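# Seat the held gear on its shaft, meshed with neighbours

## Task

The left gripper starts out holding a gear a little above the top of a shaft. Lower the gear onto that shaft until it is fully seated and aligned with the shaft's axis, with its teeth engaged with both neighbouring gears. Forcing or wedging the gear fails the task.

## Robot and tools

Robot: two arms, left_arm and right_arm, each with six revolute joints and a parallel two-finger gripper. Joint order in every row and every per-arm list: waist, shoulder, elbow, wrist pitch, wrist yaw, wrist roll. Stated ranges in rad: waist -2.618..3.054, shoulder 0..3.142, elbow 0..3.142, wrist pitch -1.571..1.571, wrist yaw -1.571..1.571, wrist roll -2.094..2.094. The true ends may differ by up to 0.059 rad for the first four joints and 0.124 rad for yaw and roll.

Frames: the scene frame has +z up, +x out over the table, origin at table height between the bases, and the left arm on the +y side. Image sides do not follow these names. The left base is near (+0.006, +0.317, -0.002) m and the right base near (-0.002, -0.284, +0.002) m, both almost level. Hand positions, orientations and wrist-camera poses are reported in each arm's own base frame. Fixed cameras and the table use the scene frame. Reported hand poses can be a few cm off. Gripper frame: fingers point along +z and close along y. end_effector_position is the point between the pads, just behind the fingertips.

Row format, shared by execute_actions and move: one flat list of 14 numbers covering both arms. Numbers 1-6 are left_arm joint offsets, 7 is the left opening, 8-13 are right_arm joint offsets, 14 is the right opening. Each is limited to [-1, 1]. Joint numbers are relative offsets, scaled so that 1.0 equals 2.224 rad for waist, shoulder and elbow and 8.485 rad for the three wrist joints. Offsets are measured from the Joint targets as they stood when the action or move began, not from the previous row. Sending the same offset again therefore moves the joint further. A zero offset re-sends the current targets. Opening is absolute, not an offset: +1 fully open (about 87 mm), 0 about 31-49 mm, -1 closed. Because 0 is itself an opening command, always repeat the gripper's present command to leave it unchanged. For the held gear, keep the left opening about 0.04 below the grip_measured value read at first contact.

execute_actions(actions, cameras): actions is a list of actions. Each action is a table of up to 15 rows at 1/30 s per step. A short table repeats its last row until step 15. The call is rejected if any joint would be sent more than 0.059 rad (yaw and roll: 0.124) beyond its range. An empty list returns state plus all camera images. cameras takes names, ["all"] or [].

move(target, speed, blend, opening_speed, blocking, cameras): target is one 14-number row, or up to 15 rows visited in order. Every row is an offset from the same starting Joint targets. The joints travel together in joint space, so the hand follows a curve, and nothing is steered round obstacles. speed is the peak rad/s of the joint with the farthest to go, range 0.004-12.57, default 0.5. It can be one number or one per target. Slower means gentler contact. blend, in rad, rounds corners in a list; 0 stops at each target. opening_speed, at least 0.2 per s on the -1..+1 scale, ramps the gripper. blocking=false returns after about 0.5 s while the motion continues. A move lasts at most 10 s. The result adds a "move:" line: done, off_target (at rest but more than 0.035 rad from target), moving, held or fault, plus limits=held if steps were withheld.

wait(seconds 0-3600) lets time pass and any running move continue. stop() brakes a running move. zoom_image(camera, region=[x0,y0,x1,y1]) enlarges part of the newest image from cam_high, cam_left_wrist or cam_right_wrist, at most 504x504 px. All images are 896x504. read_manual(section="licences") only returns licence text. finished_scene(scene) ends the scene for good; call nothing after it in that reply.

Result lines: end_effector_position (m) and end_effector_quat_wxyz per arm. Joint positions and Joint velocities list six joints in rad and rad/s, then the gripper from 0 (closed) to 1 (open). Joint targets are the base for your next offsets. Tool commands show current opening commands. grip_measured gives the opening reading on the command scale. Joint torques are offset and noisy, and the first three wrap at ±28 N m. Other lines: "joint sent to its limit"; "joint command not followed" (the clearance check changed targets); MOTOR HOT at 75 °C; OVER-TEMPERATURE FAULT at 90 °C, which folds the arm and leaves it unusable. Calibration data are given for cam_high and the two wrist cameras.

Motion notes: joint speed is capped, and targets stay within a lead of the measured angles. Large steps can take several actions, so finish them in the next action. Friction or load can leave joints short, and very small turns may not happen. If an arm presses on something, command its targets back past its measured positions to relieve the push. The scene keeps running while you think.

Avoid: dropping the gear or releasing it while it moves; fast or forceful contact with the shaft, gears, table or fixtures (the base bar, spacers, rear plate, low rail); contact between the two arms; the wrist-camera cable touching anything; anything leaving the table; long stretched or stalled poses that heat motors. For this task, align the gear over the shaft with the cameras and zoom, then lower it slowly in small steps. Rotate the wrist roll slightly if the teeth do not engage. Once it is seated, open the gripper gently and lift straight up.

Each tool is called after "Call:" in YAML: its name, and indented under it one key for each argument.

## Session

Call:
execute_actions:
  actions: []
  cameras: ["cam_high","cam_left_wrist"]

Call:
zoom_image:
  camera: "cam_high"
  region: [470, 200, 600, 320]

Call:
zoom_image:
  camera: "cam_left_wrist"
  region: [300, 0, 780, 400]

Nothing of this call was run. Scene 2 begins with your next reply.

Nothing of this call was run. Scene 2 begins with your next reply.

Nothing of this call was run. Scene 2 begins with your next reply.

Call:
execute_actions:
  actions: []
  cameras: ["cam_high","cam_left_wrist"]

Call:
zoom_image:
  camera: "cam_high"
  region: [470, 200, 600, 320]

Call:
zoom_image:
  camera: "cam_left_wrist"
  region: [310, 60, 690, 370]

Scene clock: 0.00 s.
left_arm: end_effector_position=(+0.2872, -0.1412, +0.1220) grip_measured=-0.477 end_effector_quat_wxyz=(-0.013, +0.871, +0.491, +0.015) | right_arm: end_effector_position=(+0.3825, +0.0000, +0.3605) grip_measured=+1.000 end_effector_quat_wxyz=(+0.707, +0.000, +0.707, +0.000)
Joint positions: left_arm=[-0.609 1.758 1.506 -1.328 -0.039 1.507 0.261] | right_arm=[0 1.047 1.047 0 0 0 1]
Joint velocities: within noise
Joint torques (N m): no reading
Heat: left arm: 28 °C; right arm: 27 °C.
Joint targets: left_arm=[-0.607 1.748 1.513 -1.332 -0.044 1.507] | right_arm=[0.000 1.043 1.058 0.005 0.000 0.000]
Tool commands: left_gripper/opening=-1.0 right_gripper/opening=+1.0
camera_calibration:
cam_left_wrist: T_world_to_cam=[[-0.85316, 0.52164, 0.00271, 0.31689], [0.31177, 0.50572, 0.80439, -0.09703], [0.41824, 0.68712, -0.59409, 0.19081]] pos_world=[0.2208, -0.24735, 0.19055]
Images, in order (width x height): cam_high 896x504, cam_left_wrist 896x504.

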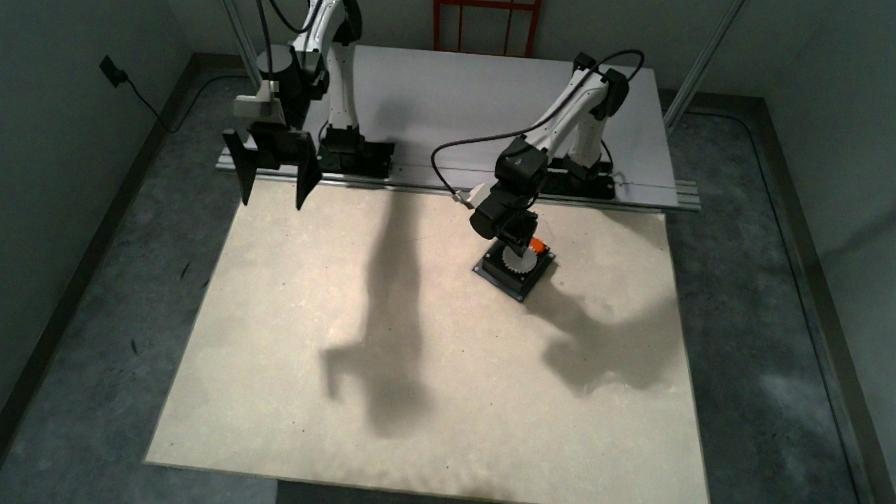

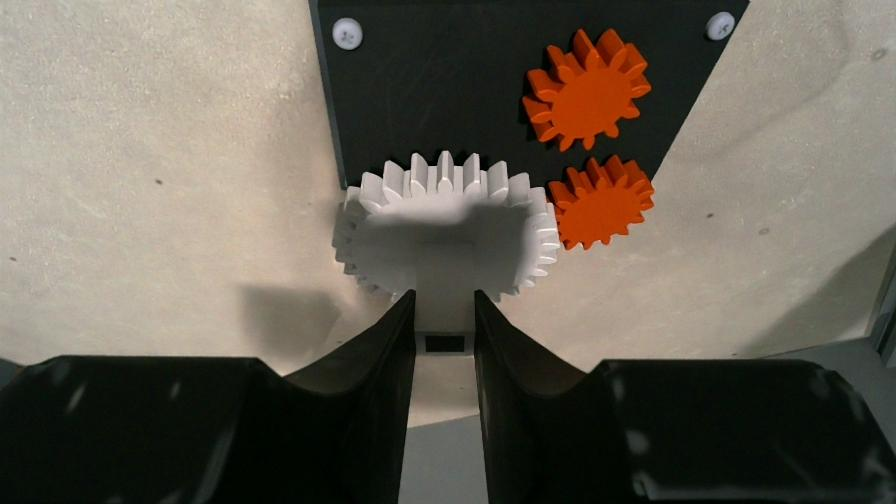

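Scaled by 3.877 from the camera's image (finer frame: 1280x720).

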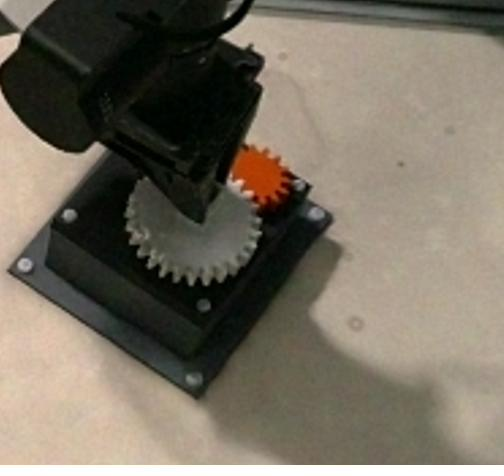

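Scaled by 1.326 from the camera's image (finer frame: 1280x720).

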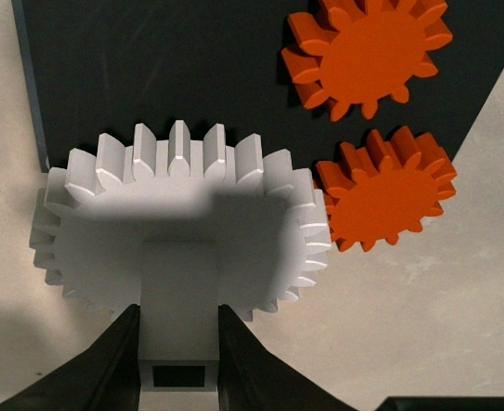

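Call:
zoom_image:
  camera: "cam_left_wrist"
  region: [500, 10, 700, 260]

Call:
zoom_image:
  camera: "cam_high"
  region: [468, 228, 560, 310]

Call:
zoom_image:
  camera: "cam_left_wrist"
  region: [320, 130, 580, 370]

Scaled by 2.016 from the camera's image (finer frame: 1280x720).

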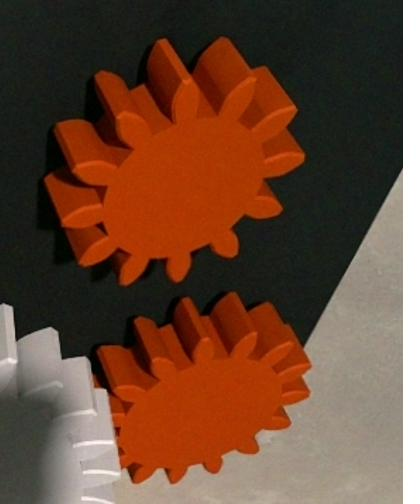

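Scaled by 5.478 from the camera's image (finer frame: 1280x720).

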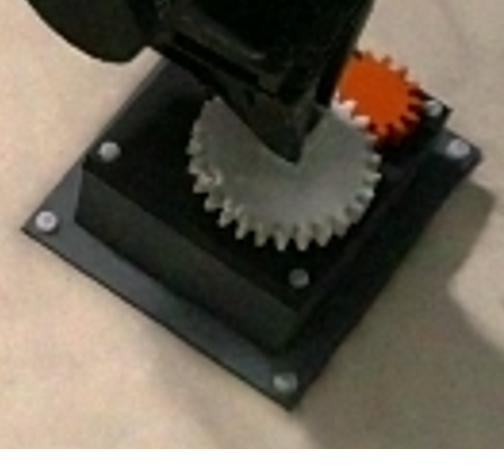

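Scaled by 1.938 from the camera's image (finer frame: 1280x720).

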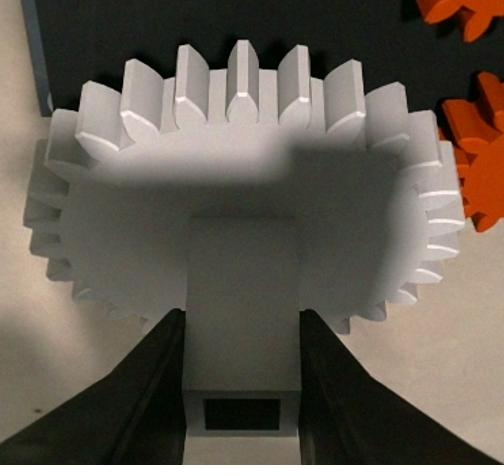

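Call:
move:
  target: [0,-0.0509,-0.0535,0.0113,0,0,-1,0,0,0,0,0,0,1]
  speed: 0.15
  cameras: ["cam_high","cam_left_wrist"]

Call:
zoom_image:
  camera: "cam_left_wrist"
  region: [320, 0, 740, 370]

Call:
zoom_image:
  camera: "cam_high"
  region: [468, 228, 560, 310]

Scene clock: 142.90 s.
left_arm: end_effector_position=(+0.2817, -0.1369, +0.1217) grip_measured=-0.477 end_effector_quat_wxyz=(+0.015, +0.871, +0.491, +0.030) | right_arm: end_effector_position=(+0.3825, +0.0000, +0.3605) grip_measured=+1.000 end_effector_quat_wxyz=(+0.707, +0.000, +0.707, +0.000)
Joint positions: left_arm=[-0.609 1.671 1.403 -1.248 -0.041 1.507 0.261] | right_arm=[0 1.047 1.047 0 0 0 1]
Joint torques (N m): left_arm=[-0.06 -8.77 4.72 0.61 0.14 -0.01] | right_arm=[-0.25 -2.82 8.1 2.25 -0.06 0.1]
Heat: left arm: 35 °C; right arm: 36 °C.
Joint targets: left_arm=[-0.607 1.635 1.394 -1.236 -0.044 1.507] | right_arm=[0.000 1.043 1.058 0.005 0.000 0.000]
move: off_target (left_arm); left_arm: the shoulder is farthest, 0.037 rad from its target
cam_left_wrist: T_world_to_cam=[[-0.8516, 0.5206, -0.06128, 0.31716], [0.26866, 0.53385, 0.80176, -0.08087], [0.45011, 0.66632, -0.59449, 0.1782]] pos_world=[0.21161, -0.24068, 0.19021]

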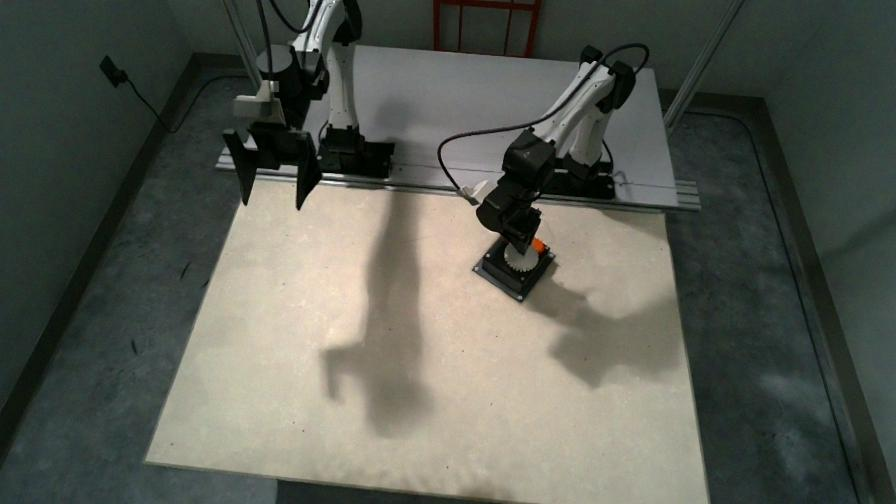

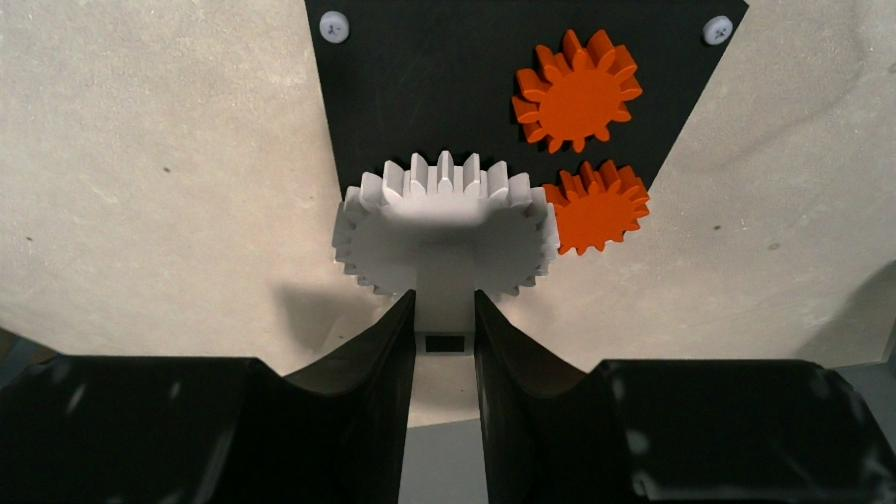

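Scaled by 1.200 from the camera's image (finer frame: 1280x720).

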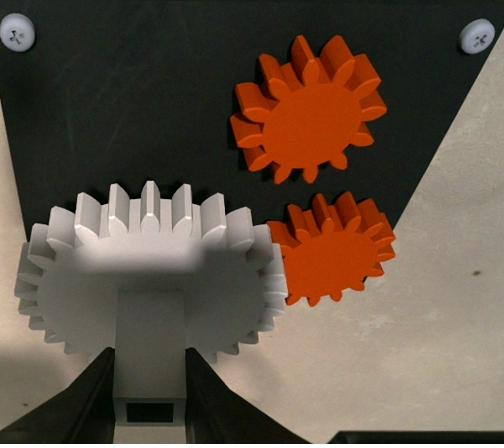

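Scaled by 5.478 from the camera's image (finer frame: 1280x720).

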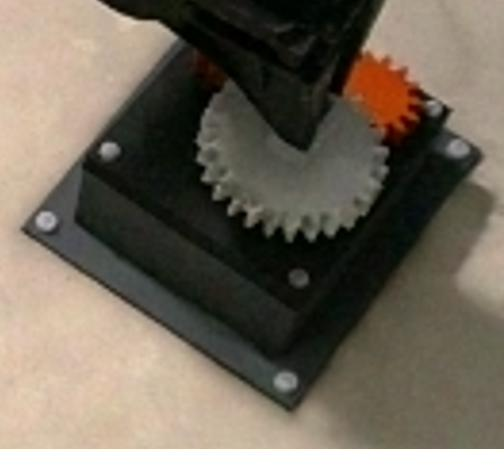

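Call:
move:
  target: [0,-0.0024,-0.0207,0.0048,0,0,-1,0,0,0,0,0,0,1]
  speed: 0.06

Call:
move:
  target: [0,0.0001,-0.0088,0.0023,0,0,-1,0,0,0,0,0,0,1]
  speed: 0.06
  cameras: ["cam_high","cam_left_wrist"]

Call:
zoom_image:
  camera: "cam_left_wrist"
  region: [320, 0, 740, 370]

Call:
zoom_image:
  camera: "cam_high"
  region: [468, 228, 560, 310]

Scene clock: 179.90 s.
left_arm: end_effector_position=(+0.2802, -0.1359, +0.1178) grip_measured=-0.477 end_effector_quat_wxyz=(+0.022, +0.870, +0.491, +0.033) | right_arm: end_effector_position=(+0.3825, +0.0000, +0.3605) grip_measured=+1.000 end_effector_quat_wxyz=(+0.707, +0.000, +0.707, +0.000)
Joint positions: left_arm=[-0.609 1.651 1.365 -1.216 -0.041 1.507 0.261] | right_arm=[0 1.047 1.047 0 0 0 1]
Joint torques (N m): left_arm=[0.01 -7.49 4.14 0.74 0.13 -0.01] | right_arm=[-0.25 -2.81 8.09 2.25 -0.06 0.09]
Heat: left arm: 36 °C; right arm: 37 °C.
Joint targets: left_arm=[-0.607 1.630 1.348 -1.195 -0.044 1.507] | right_arm=[0.000 1.043 1.058 0.005 0.000 0.000]
move: done

Scene clock: 180.60 s.
left_arm: end_effector_position=(+0.2799, -0.1356, +0.1174) grip_measured=-0.477 end_effector_quat_wxyz=(+0.027, +0.870, +0.491, +0.036) | right_arm: end_effector_position=(+0.3825, +0.0000, +0.3605) grip_measured=+1.000 end_effector_quat_wxyz=(+0.707, +0.000, +0.707, +0.000)
Joint positions: left_arm=[-0.609 1.64 1.351 -1.202 -0.041 1.507 0.261] | right_arm=[0 1.047 1.047 0 0 0 1]
Joint torques (N m): left_arm=[0.01 -6.52 3.75 0.8 0.15 -0.03] | right_arm=[-0.25 -2.81 8.1 2.25 -0.07 0.09]
Heat: left arm: 36 °C; right arm: 37 °C.
Joint targets: left_arm=[-0.607 1.630 1.328 -1.176 -0.044 1.507] | right_arm=[0.000 1.043 1.058 0.005 0.000 0.000]
move: done
cam_left_wrist: T_world_to_cam=[[-0.85007, 0.51953, -0.08639, 0.31709], [0.25192, 0.54516, 0.79959, -0.07124], [0.46251, 0.65794, -0.5943, 0.17104]] pos_world=[0.20839, -0.23844, 0.18601]

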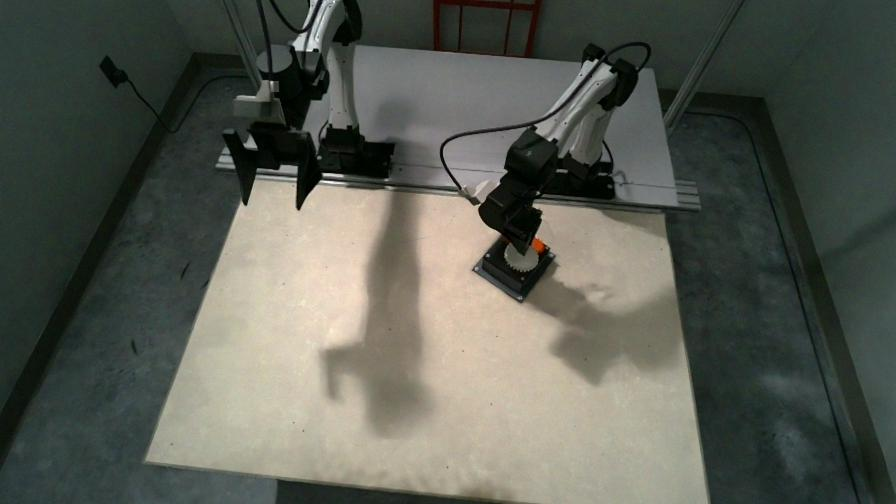

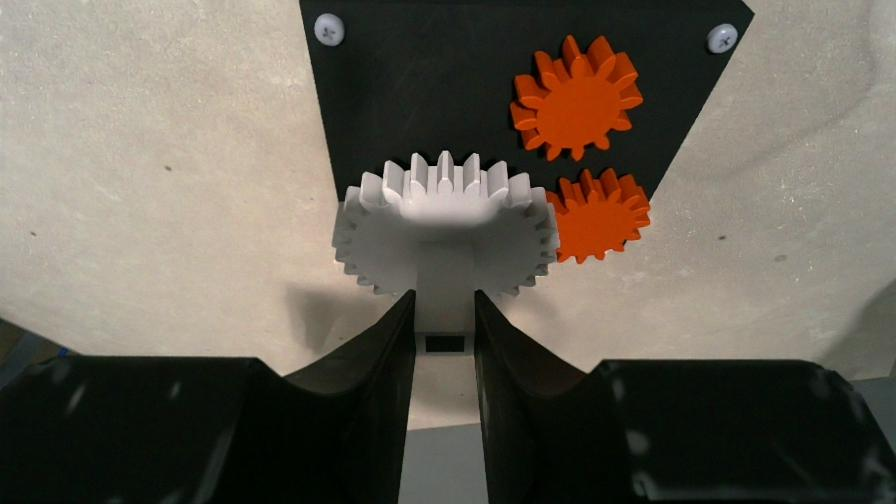

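Scaled by 1.200 from the camera's image (finer frame: 1280x720).

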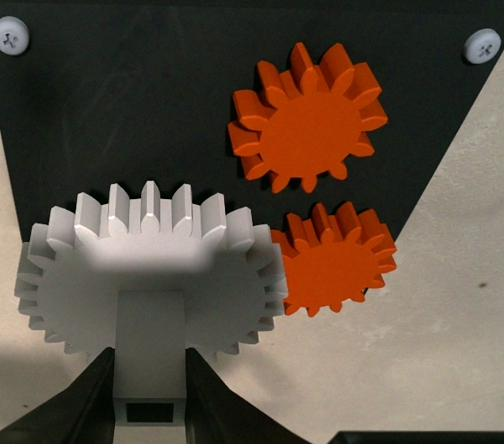

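Scaled by 5.478 from the camera's image (finer frame: 1280x720).

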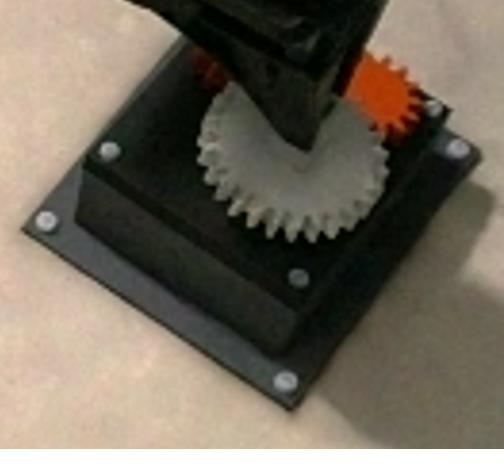

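Call:
zoom_image:
  camera: "cam_left_wrist"
  region: [505, 25, 665, 275]

Call:
zoom_image:
  camera: "cam_left_wrist"
  region: [505, 25, 655, 165]

Scaled by 2.016 from the camera's image (finer frame: 1280x720).

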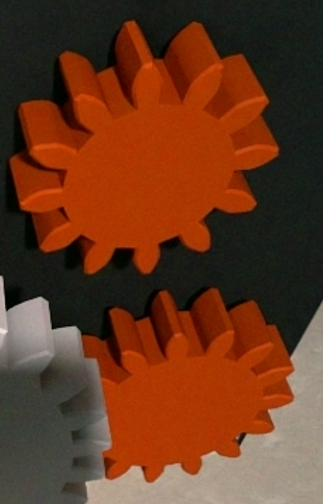

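Scaled by 3.360 from the camera's image (finer frame: 1280x720).

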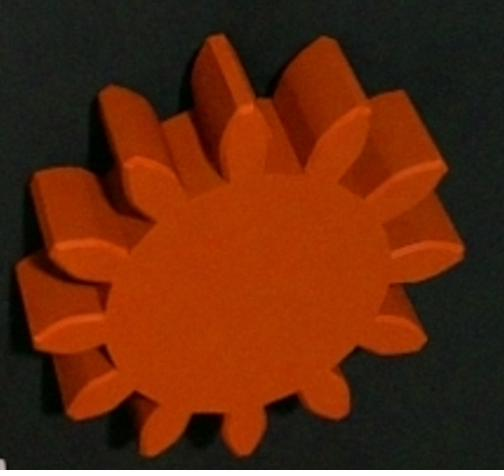

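Call:
move:
  target:
    - [0,-0.0001,0.0088,-0.0023,0,0,-1,0,0,0,0,0,0,1]
    - [0,-0.0089,-0.0017,-0.0019,0,0,-1,0,0,0,0,0,0,1]
  speed: 0.1

Call:
move:
  target: [0,0.0002,-0.0157,0.0042,0,0,-1,0,0,0,0,0,0,1]
  speed: 0.05
  cameras: ["cam_high","cam_left_wrist"]

Call:
zoom_image:
  camera: "cam_left_wrist"
  region: [320, 0, 740, 370]

Call:
zoom_image:
  camera: "cam_high"
  region: [468, 228, 560, 310]

Scene clock: 244.03 s.
left_arm: end_effector_position=(+0.2792, -0.1351, +0.1176) grip_measured=-0.477 end_effector_quat_wxyz=(+0.029, +0.870, +0.491, +0.037) | right_arm: end_effector_position=(+0.3825, +0.0000, +0.3605) grip_measured=+1.000 end_effector_quat_wxyz=(+0.707, +0.000, +0.707, +0.000)
Joint positions: left_arm=[-0.609 1.632 1.342 -1.197 -0.041 1.507 0.261] | right_arm=[0 1.047 1.047 0 0 0 1]
Joint torques (N m): left_arm=[-0.14 -7.32 4.16 0.61 0.16 -0.04] | right_arm=[-0.25 -2.82 8.09 2.25 -0.06 0.09]
Heat: left arm: 36 °C; right arm: 39 °C.
Joint targets: left_arm=[-0.607 1.611 1.324 -1.192 -0.044 1.507] | right_arm=[0.000 1.043 1.058 0.005 0.000 0.000]
move: done

Scene clock: 245.07 s.
left_arm: end_effector_position=(+0.2788, -0.1347, +0.1169) grip_measured=-0.477 end_effector_quat_wxyz=(+0.037, +0.869, +0.491, +0.041) | right_arm: end_effector_position=(+0.3825, +0.0000, +0.3605) grip_measured=+1.000 end_effector_quat_wxyz=(+0.707, +0.000, +0.707, +0.000)
Joint positions: left_arm=[-0.609 1.613 1.318 -1.173 -0.042 1.507 0.261] | right_arm=[0 1.047 1.047 0 0 0 1]
Joint torques (N m): left_arm=[-0.05 -5.55 3.32 0.77 0.16 -0.03] | right_arm=[-0.25 -2.82 8.1 2.25 -0.07 0.09]
Heat: left arm: 36 °C; right arm: 39 °C.
Joint targets: left_arm=[-0.607 1.611 1.289 -1.156 -0.044 1.507] | right_arm=[0.000 1.043 1.058 0.005 0.000 0.000]
move: done
cam_left_wrist: T_world_to_cam=[[-0.84815, 0.51824, -0.1099, 0.31766], [0.23608, 0.55546, 0.79732, -0.06495], [0.47425, 0.6503, -0.59346, 0.16614]] pos_world=[0.20597, -0.23659, 0.1853]

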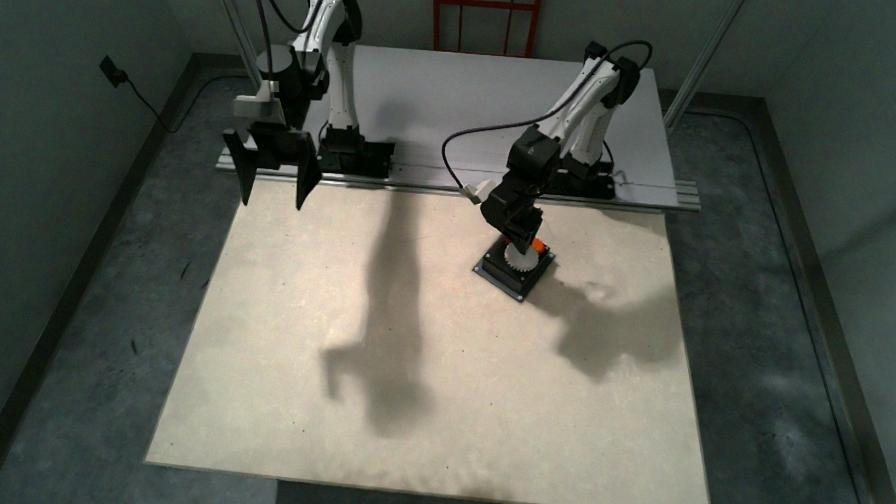

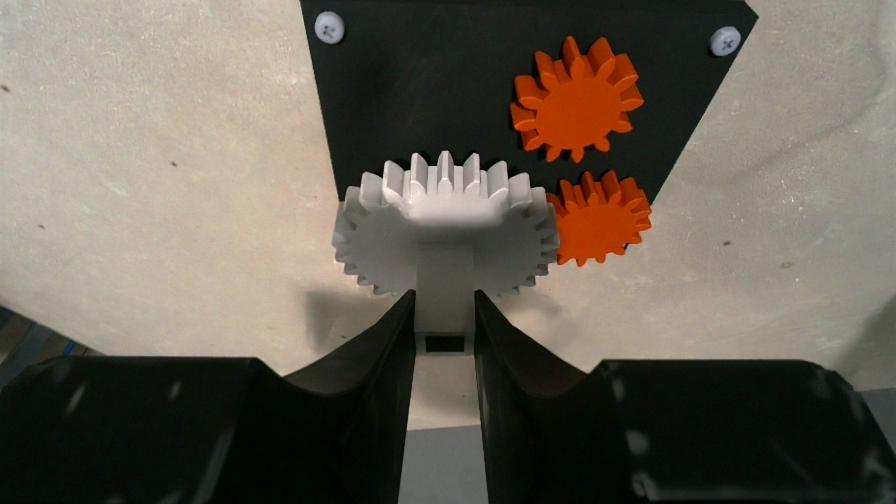

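Scaled by 1.200 from the camera's image (finer frame: 1280x720).

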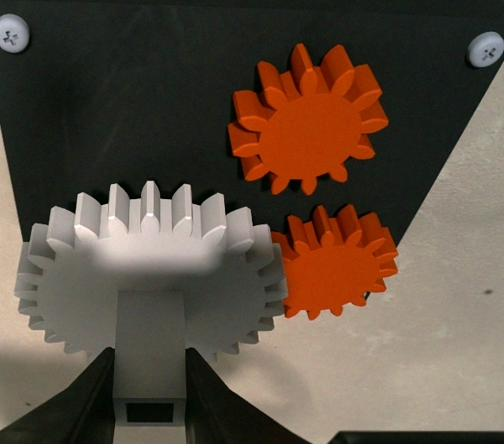

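Scaled by 5.478 from the camera's image (finer frame: 1280x720).

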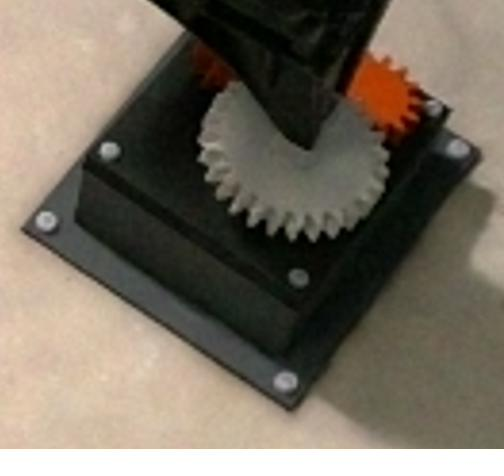

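Call:
move:
  target:
    - [0,0,0.035,-0.0092,0,0,-1,0,0,0,0,0,0,1]
    - [0,0,0.13,-0.034,0,0,-1,0,0,0,0,0,0,1]
    - [0.15,0,0.13,-0.034,0,0,-1,0,0,0,0,0,0,1]
  speed: [0.15,0.5,0.6]
  blend: 0.02
  cameras: ["cam_high","cam_left_wrist"]

Call:
zoom_image:
  camera: "cam_high"
  region: [468, 228, 560, 310]

Scene clock: 263.80 s.
left_arm: end_effector_position=(+0.2992, -0.0355, +0.1760) grip_measured=-0.477 end_effector_quat_wxyz=(+0.023, +0.778, +0.626, +0.041) | right_arm: end_effector_position=(+0.3825, +0.0000, +0.3605) grip_measured=+1.000 end_effector_quat_wxyz=(+0.707, +0.000, +0.707, +0.000)
Joint positions: left_arm=[-0.281 1.612 1.554 -1.428 -0.042 1.507 0.261] | right_arm=[0 1.047 1.047 0 0 0 1]
Joint torques (N m): left_arm=[0.53 -5.6 7.32 0.39 0.13 -0.02] | right_arm=[-0.25 -2.82 8.09 2.25 -0.06 0.09]
Heat: left arm: 35 °C; right arm: 39 °C.
Joint targets: left_arm=[-0.274 1.611 1.579 -1.445 -0.044 1.507] | right_arm=[0.000 1.043 1.058 0.005 0.000 0.000]
move: done
cam_left_wrist: T_world_to_cam=[[-0.97158, 0.21821, -0.09173, 0.31315], [0.05886, 0.59809, 0.79927, -0.11782], [0.22927, 0.77115, -0.59393, 0.20475]] pos_world=[0.26425, -0.15576, 0.2445]

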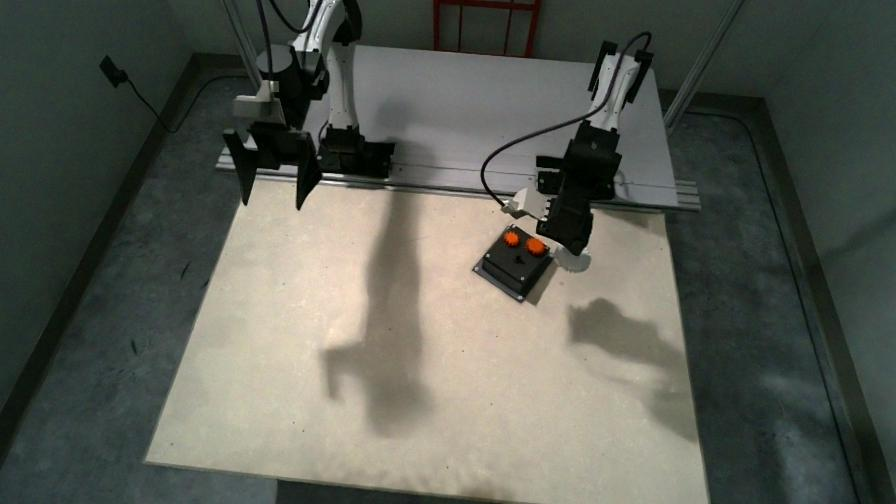

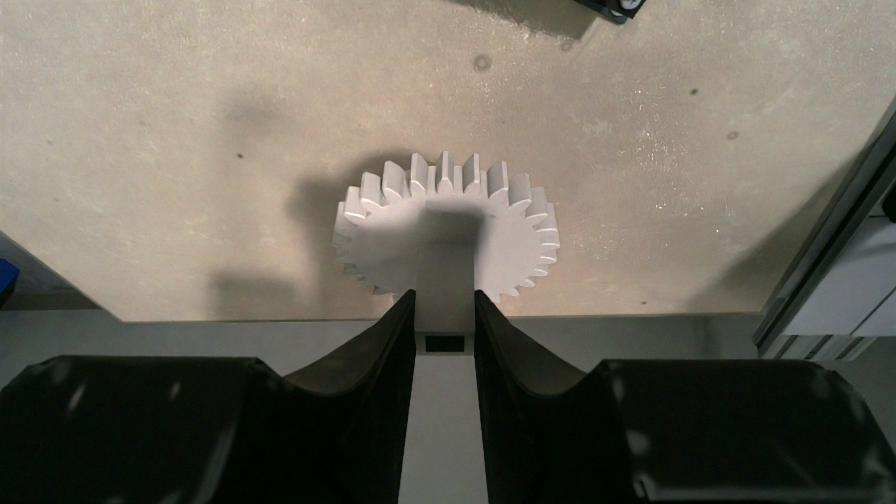

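Scaled by 5.478 from the camera's image (finer frame: 1280x720).

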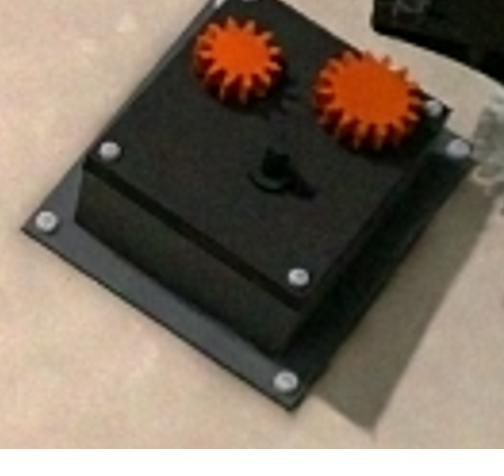

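Call:
zoom_image:
  camera: "cam_high"
  region: [500, 226, 540, 268]

Scaled by 12.000 from the camera's image (finer frame: 1280x720).

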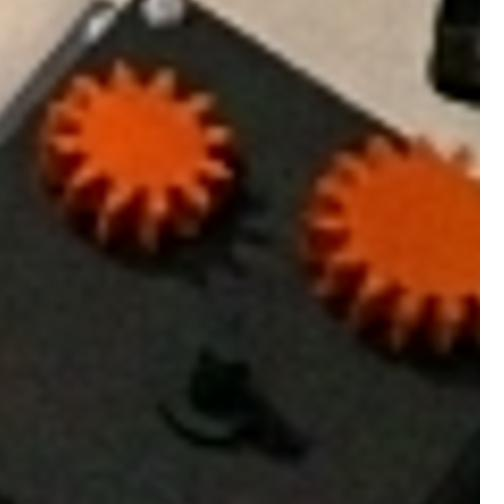

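Call:
move:
  target:
    - [-0.1677,0,0,0,-0.00412,0,-1,0,0,0,0,0,0,1]
    - [-0.1677,-0.0018,-0.1007,0.0284,-0.00412,0,-1,0,0,0,0,0,0,1]
  speed: [0.6,0.15]
  blend: 0.02
  cameras: ["cam_high","cam_left_wrist"]

Call:
zoom_image:
  camera: "cam_high"
  region: [468, 228, 560, 310]

Call:
zoom_image:
  camera: "cam_left_wrist"
  region: [320, 0, 740, 370]

Scene clock: 331.07 s.
left_arm: end_effector_position=(+0.2774, -0.1407, +0.1298) grip_measured=-0.477 end_effector_quat_wxyz=(+0.034, +0.876, +0.478, +0.051) | right_arm: end_effector_position=(+0.3825, +0.0000, +0.3605) grip_measured=+1.000 end_effector_quat_wxyz=(+0.707, +0.000, +0.707, +0.000)
Joint positions: left_arm=[-0.64 1.612 1.364 -1.217 -0.064 1.507 0.261] | right_arm=[0 1.047 1.047 0 0 0 1]
Joint torques (N m): left_arm=[-0.73 -5.98 4.77 0.72 0 -0.04] | right_arm=[-0.25 -2.81 8.1 2.25 -0.06 0.09]
Heat: left arm: 33 °C; right arm: 40 °C.
Joint targets: left_arm=[-0.647 1.607 1.355 -1.204 -0.079 1.507] | right_arm=[0.000 1.043 1.058 0.005 0.000 0.000]
move: done
cam_left_wrist: T_world_to_cam=[[-0.83107, 0.5444, -0.11384, 0.32042], [0.23986, 0.5355, 0.80976, -0.07701], [0.50179, 0.64566, -0.57561, 0.1678]] pos_world=[0.20056, -0.24154, 0.19543]

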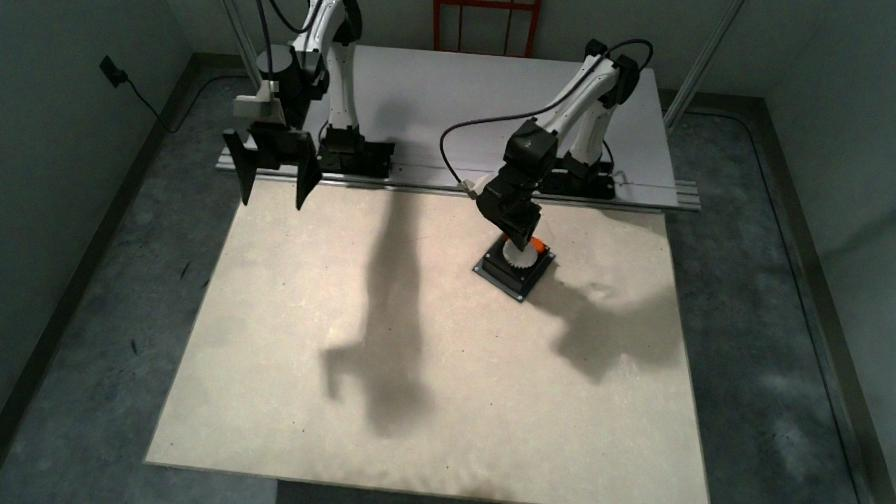

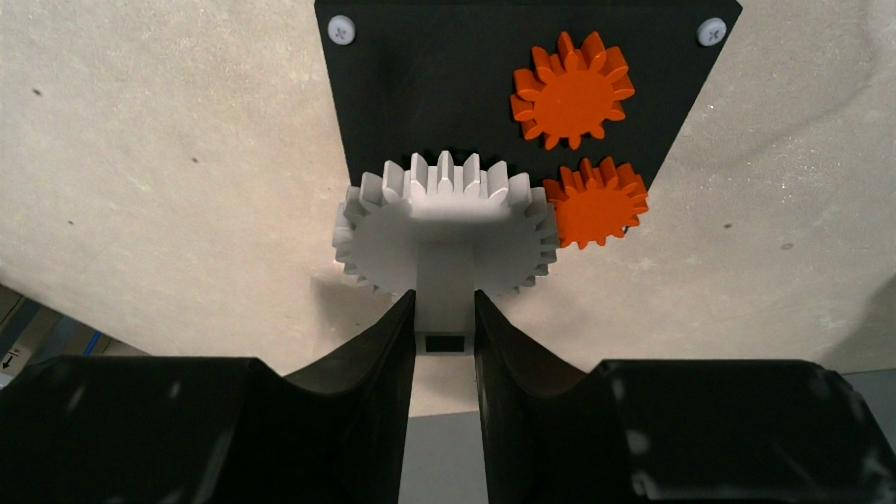

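Scaled by 5.478 from the camera's image (finer frame: 1280x720).

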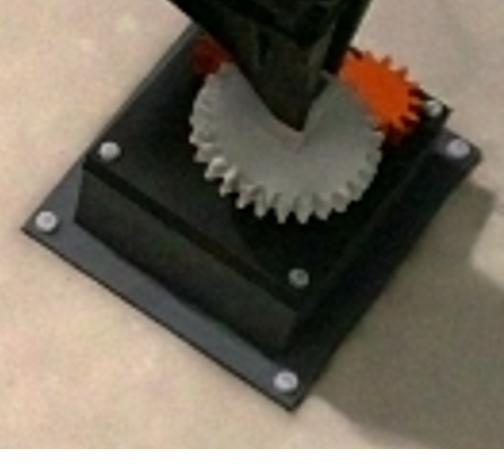

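Scaled by 1.200 from the camera's image (finer frame: 1280x720).

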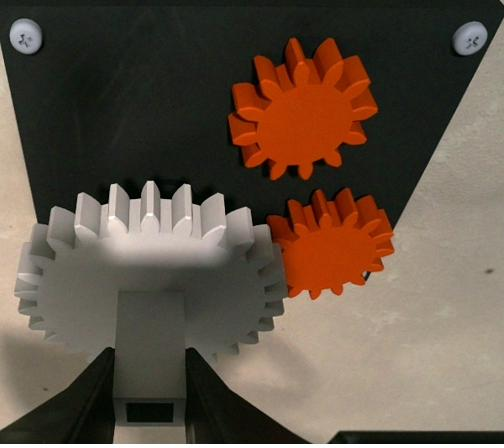

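Call:
move:
  target: [-0.0027,0,-0.0157,0.0042,0,0,-1,0,0,0,0,0,0,1]
  speed: 0.08

Call:
move:
  target: [0,0.0001,-0.007,0.0019,0,0,-1,0,0,0,0,0,0,1]
  speed: 0.05

Call:
move:
  target: [0,0.0001,-0.007,0.0019,0,0,-1,0,0,0,0,0,0,1]
  speed: 0.05
  cameras: ["cam_high","cam_left_wrist"]

Call:
zoom_image:
  camera: "cam_high"
  region: [468, 228, 560, 310]

Scene clock: 345.60 s.
left_arm: end_effector_position=(+0.2770, -0.1416, +0.1211) grip_measured=-0.477 end_effector_quat_wxyz=(+0.035, +0.877, +0.476, +0.052) | right_arm: end_effector_position=(+0.3825, +0.0000, +0.3605) grip_measured=+1.000 end_effector_quat_wxyz=(+0.707, +0.000, +0.707, +0.000)
Joint positions: left_arm=[-0.643 1.612 1.329 -1.181 -0.064 1.507 0.261] | right_arm=[0 1.047 1.047 0 0 0 1]
Joint torques (N m): left_arm=[-1.05 -6.01 4.75 0.7 0.01 -0.03] | right_arm=[-0.27 -2.82 8.09 2.25 -0.06 0.09]
Heat: left arm: 34 °C; right arm: 40 °C.
Joint targets: left_arm=[-0.653 1.607 1.320 -1.168 -0.079 1.507] | right_arm=[0.000 1.043 1.058 0.005 0.000 0.000]
move: done

Scene clock: 346.13 s.
left_arm: end_effector_position=(+0.2766, -0.1409, +0.1183) grip_measured=-0.477 end_effector_quat_wxyz=(+0.034, +0.877, +0.476, +0.052) | right_arm: end_effector_position=(+0.3825, +0.0000, +0.3605) grip_measured=+1.000 end_effector_quat_wxyz=(+0.707, +0.000, +0.707, +0.000)
Joint positions: left_arm=[-0.643 1.612 1.318 -1.172 -0.066 1.507 0.261] | right_arm=[0 1.047 1.047 0 0 0 1]
Joint torques (N m): left_arm=[-1.02 -5.91 4.41 0.78 -0.01 -0.04] | right_arm=[-0.25 -2.81 8.1 2.25 -0.06 0.09]
Heat: left arm: 34 °C; right arm: 40 °C.
Joint targets: left_arm=[-0.653 1.607 1.304 -1.152 -0.079 1.507] | right_arm=[0.000 1.043 1.058 0.005 0.000 0.000]
move: done

Scene clock: 346.77 s.
left_arm: end_effector_position=(+0.2769, -0.1403, +0.1177) grip_measured=-0.477 end_effector_quat_wxyz=(+0.031, +0.878, +0.474, +0.057) | right_arm: end_effector_position=(+0.3825, +0.0000, +0.3605) grip_measured=+1.000 end_effector_quat_wxyz=(+0.707, +0.000, +0.707, +0.000)
Joint positions: left_arm=[-0.648 1.612 1.313 -1.168 -0.078 1.507 0.261] | right_arm=[0 1.047 1.047 0 0 0 1]
Joint torques (N m): left_arm=[-0.61 -5.9 3.55 0.91 0.15 -0.01] | right_arm=[-0.25 -2.82 8.1 2.25 -0.06 0.1]
Heat: left arm: 34 °C; right arm: 40 °C.
Joint targets: left_arm=[-0.653 1.607 1.289 -1.136 -0.079 1.507] | right_arm=[0.000 1.043 1.058 0.005 0.000 0.000]
move: done
cam_left_wrist: T_world_to_cam=[[-0.82694, 0.55092, -0.11246, 0.31803], [0.23772, 0.52379, 0.81801, -0.0694], [0.50956, 0.64971, -0.56411, 0.15797]] pos_world=[0.199, -0.2415, 0.18165]

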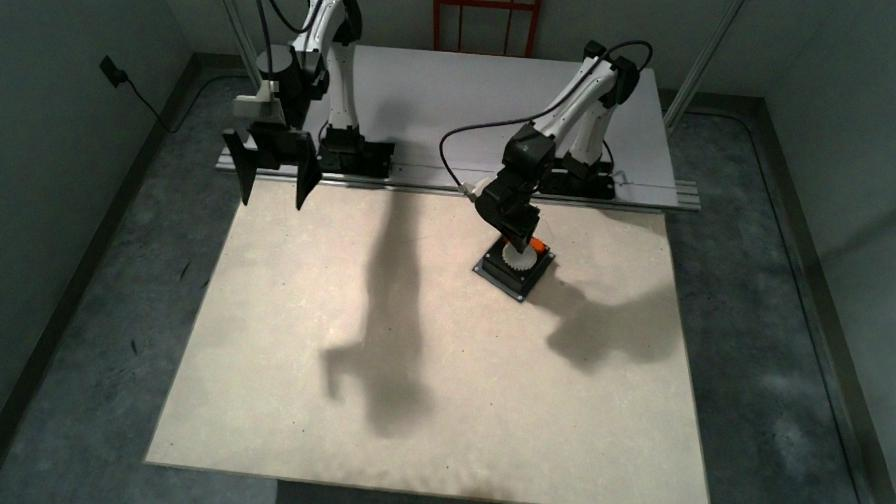

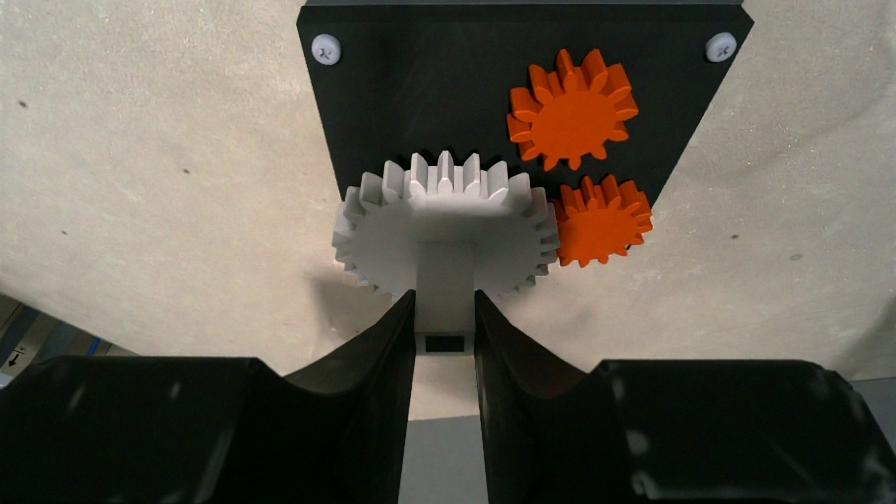

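Scaled by 5.478 from the camera's image (finer frame: 1280x720).

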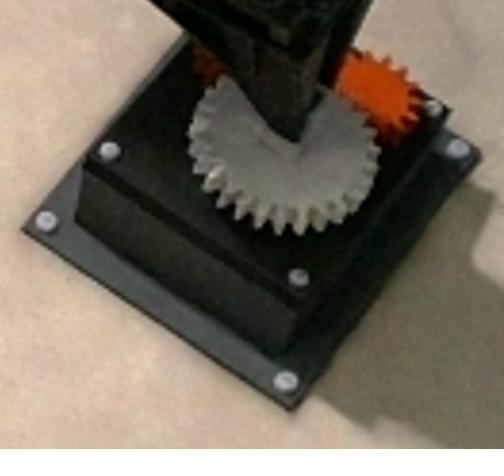

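Call:
move:
  target: [-0.0045,0,0,0,0,0,-1,0,0,0,0,0,0,1]
  speed: 0.03

Call:
move:
  target: [0,0.0039,0.0046,-0.0002,0,0,-1,0,0,0,0,0,0,1]
  speed: 0.03

Call:
move:
  target: [0.009,0,0,0,0,0,-1,0,0,0,0,0,0,1]
  speed: 0.03

Scene clock: 356.77 s.
left_arm: end_effector_position=(+0.2763, -0.1418, +0.1180) grip_measured=-0.477 end_effector_quat_wxyz=(+0.030, +0.880, +0.471, +0.059) | right_arm: end_effector_position=(+0.3825, +0.0000, +0.3605) grip_measured=+1.000 end_effector_quat_wxyz=(+0.707, +0.000, +0.707, +0.000)
Joint positions: left_arm=[-0.656 1.612 1.313 -1.168 -0.083 1.507 0.261] | right_arm=[0 1.047 1.047 0 0 0 1]
Joint torques (N m): left_arm=[-0.81 -5.94 3.52 0.89 0.2 -0.04] | right_arm=[-0.27 -2.82 8.1 2.25 -0.06 0.1]
Heat: left arm: 34 °C; right arm: 41 °C.
Joint targets: left_arm=[-0.663 1.607 1.289 -1.136 -0.079 1.507] | right_arm=[0.000 1.043 1.058 0.005 0.000 0.000]
move: done

Scene clock: 357.33 s.
left_arm: end_effector_position=(+0.2763, -0.1418, +0.1180) grip_measured=-0.477 end_effector_quat_wxyz=(+0.030, +0.880, +0.471, +0.059) | right_arm: end_effector_position=(+0.3825, +0.0000, +0.3605) grip_measured=+1.000 end_effector_quat_wxyz=(+0.707, +0.000, +0.707, +0.000)
Joint positions: left_arm=[-0.656 1.612 1.313 -1.168 -0.083 1.507 0.261] | right_arm=[0 1.047 1.047 0 0 0 1]
Joint torques (N m): left_arm=[-0.91 -5.27 4.4 0.87 0.2 -0.03] | right_arm=[-0.25 -2.82 8.1 2.25 -0.06 0.09]
Heat: left arm: 34 °C; right arm: 41 °C.
Joint targets: left_arm=[-0.663 1.616 1.299 -1.138 -0.079 1.507] | right_arm=[0.000 1.043 1.058 0.005 0.000 0.000]
move: done

Scene clock: 358.30 s.
left_arm: end_effector_position=(+0.2769, -0.1405, +0.1180) grip_measured=-0.477 end_effector_quat_wxyz=(+0.030, +0.879, +0.473, +0.059) | right_arm: end_effector_position=(+0.3825, +0.0000, +0.3605) grip_measured=+1.000 end_effector_quat_wxyz=(+0.707, +0.000, +0.707, +0.000)
Joint positions: left_arm=[-0.651 1.612 1.313 -1.168 -0.083 1.507 0.261] | right_arm=[0 1.047 1.047 0 0 0 1]
Joint torques (N m): left_arm=[0.73 -5.23 4.44 0.85 0.22 -0.05] | right_arm=[-0.25 -2.81 8.09 2.25 -0.06 0.09]
Heat: left arm: 34 °C; right arm: 41 °C.
Joint targets: left_arm=[-0.643 1.616 1.299 -1.138 -0.079 1.507] | right_arm=[0.000 1.043 1.058 0.005 0.000 0.000]
move: done

Call:
move:
  target:
    - [0.003,0,-0.007,0.0019,0,0,-1,0,0,0,0,0,0,1]
    - [0.003,0.0088,0.0035,0.0015,0,0,-1,0,0,0,0,0,0,1]
    - [-0.0045,0.0105,0.0056,0.0014,0,0,-1,0,0,0,0,0,0,1]
    - [-0.0134,0.0088,0.0035,0.0015,0,0,-1,0,0,0,0,0,0,1]
    - [-0.0134,0,-0.007,0.0019,0,0,-1,0,0,0,0,0,0,1]
  speed: 0.04
  blend: 0.003

Call:
move:
  target:
    - [0,-0.0088,-0.0105,0.0004,0,0,-1,0,0,0,0,0,0,1]
    - [0.0089,-0.0105,-0.0126,0.0005,0,0,-1,0,0,0,0,0,0,1]
    - [0.0178,-0.0088,-0.0105,0.0004,0,0,-1,0,0,0,0,0,0,1]
    - [0.0178,0,0,0,0,0,-1,0,0,0,0,0,0,1]
    - [0.0089,0,0,0,0,0,-1,0,0,0,0,0,0,1]
  speed: 0.04
  blend: 0.003
  cameras: ["cam_high","cam_left_wrist"]

Call:
zoom_image:
  camera: "cam_high"
  region: [468, 228, 560, 310]

Scene clock: 377.20 s.
left_arm: end_effector_position=(+0.2761, -0.1424, +0.1179) grip_measured=-0.477 end_effector_quat_wxyz=(+0.027, +0.881, +0.467, +0.065) | right_arm: end_effector_position=(+0.3825, +0.0000, +0.3605) grip_measured=+1.000 end_effector_quat_wxyz=(+0.707, +0.000, +0.707, +0.000)
Joint positions: left_arm=[-0.665 1.612 1.31 -1.166 -0.097 1.507 0.261] | right_arm=[0 1.047 1.047 0 0 0 1]
Joint torques (N m): left_arm=[-0.81 -5.22 3.33 1.01 0.35 -0.03] | right_arm=[-0.25 -2.81 8.1 2.25 -0.07 0.09]
Heat: left arm: 33 °C; right arm: 41 °C.
Joint targets: left_arm=[-0.673 1.616 1.283 -1.121 -0.079 1.507] | right_arm=[0.000 1.043 1.058 0.005 0.000 0.000]
move: off_target (left_arm); left_arm: the wrist pitch is farthest, 0.044 rad from its target

Scene clock: 380.07 s.
left_arm: end_effector_position=(+0.2772, -0.1381, +0.1175) grip_measured=-0.477 end_effector_quat_wxyz=(+0.037, +0.877, +0.474, +0.067) | right_arm: end_effector_position=(+0.3825, +0.0000, +0.3605) grip_measured=+1.000 end_effector_quat_wxyz=(+0.707, +0.000, +0.707, +0.000)
Joint positions: left_arm=[-0.649 1.59 1.285 -1.142 -0.091 1.507 0.261] | right_arm=[0 1.047 1.047 0 0 0 1]
Joint torques (N m): left_arm=[-0.54 -3.43 5.42 0.79 0.31 -0.05] | right_arm=[-0.25 -2.82 8.09 2.25 -0.06 0.1]
Heat: left arm: 33 °C; right arm: 41 °C.
Joint targets: left_arm=[-0.653 1.616 1.283 -1.121 -0.079 1.507] | right_arm=[0.000 1.043 1.058 0.005 0.000 0.000]
move: done
cam_left_wrist: T_world_to_cam=[[-0.82422, 0.55046, -0.13288, 0.3187], [0.21816, 0.52521, 0.82253, -0.06527], [0.52256, 0.64896, -0.55298, 0.15124]] pos_world=[0.19789, -0.2393, 0.17967]

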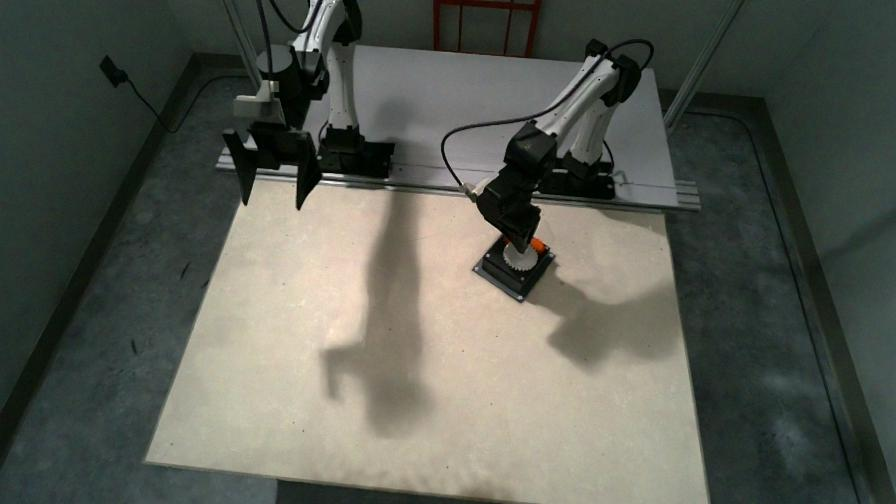

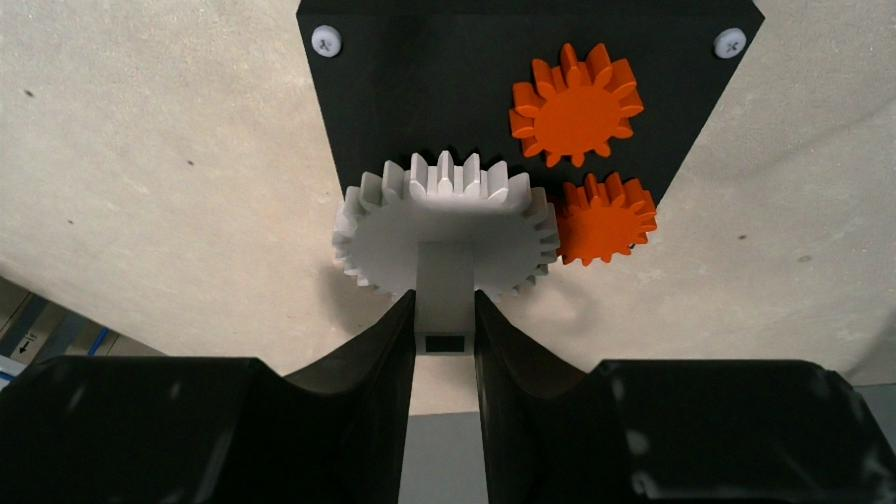

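Scaled by 5.478 from the camera's image (finer frame: 1280x720).

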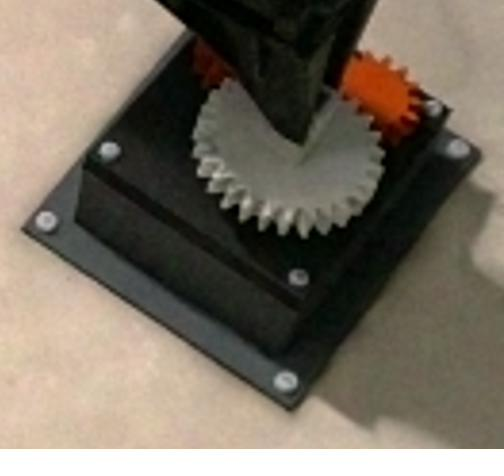

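Call:
zoom_image:
  camera: "cam_left_wrist"
  region: [505, 35, 655, 175]

Call:
zoom_image:
  camera: "cam_left_wrist"
  region: [440, 140, 660, 290]

Scaled by 3.360 from the camera's image (finer frame: 1280x720).

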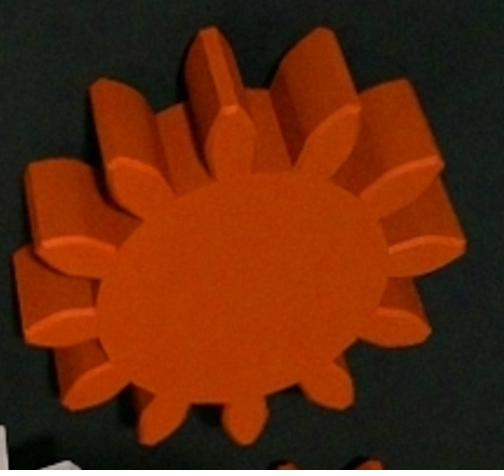

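Scaled by 2.291 from the camera's image (finer frame: 1280x720).

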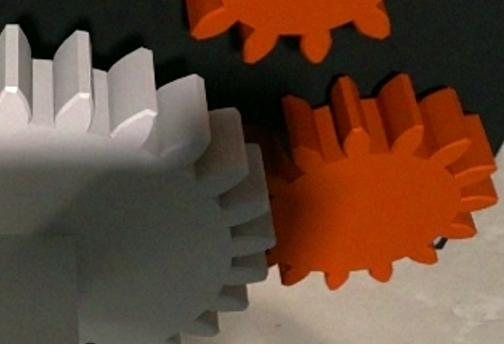

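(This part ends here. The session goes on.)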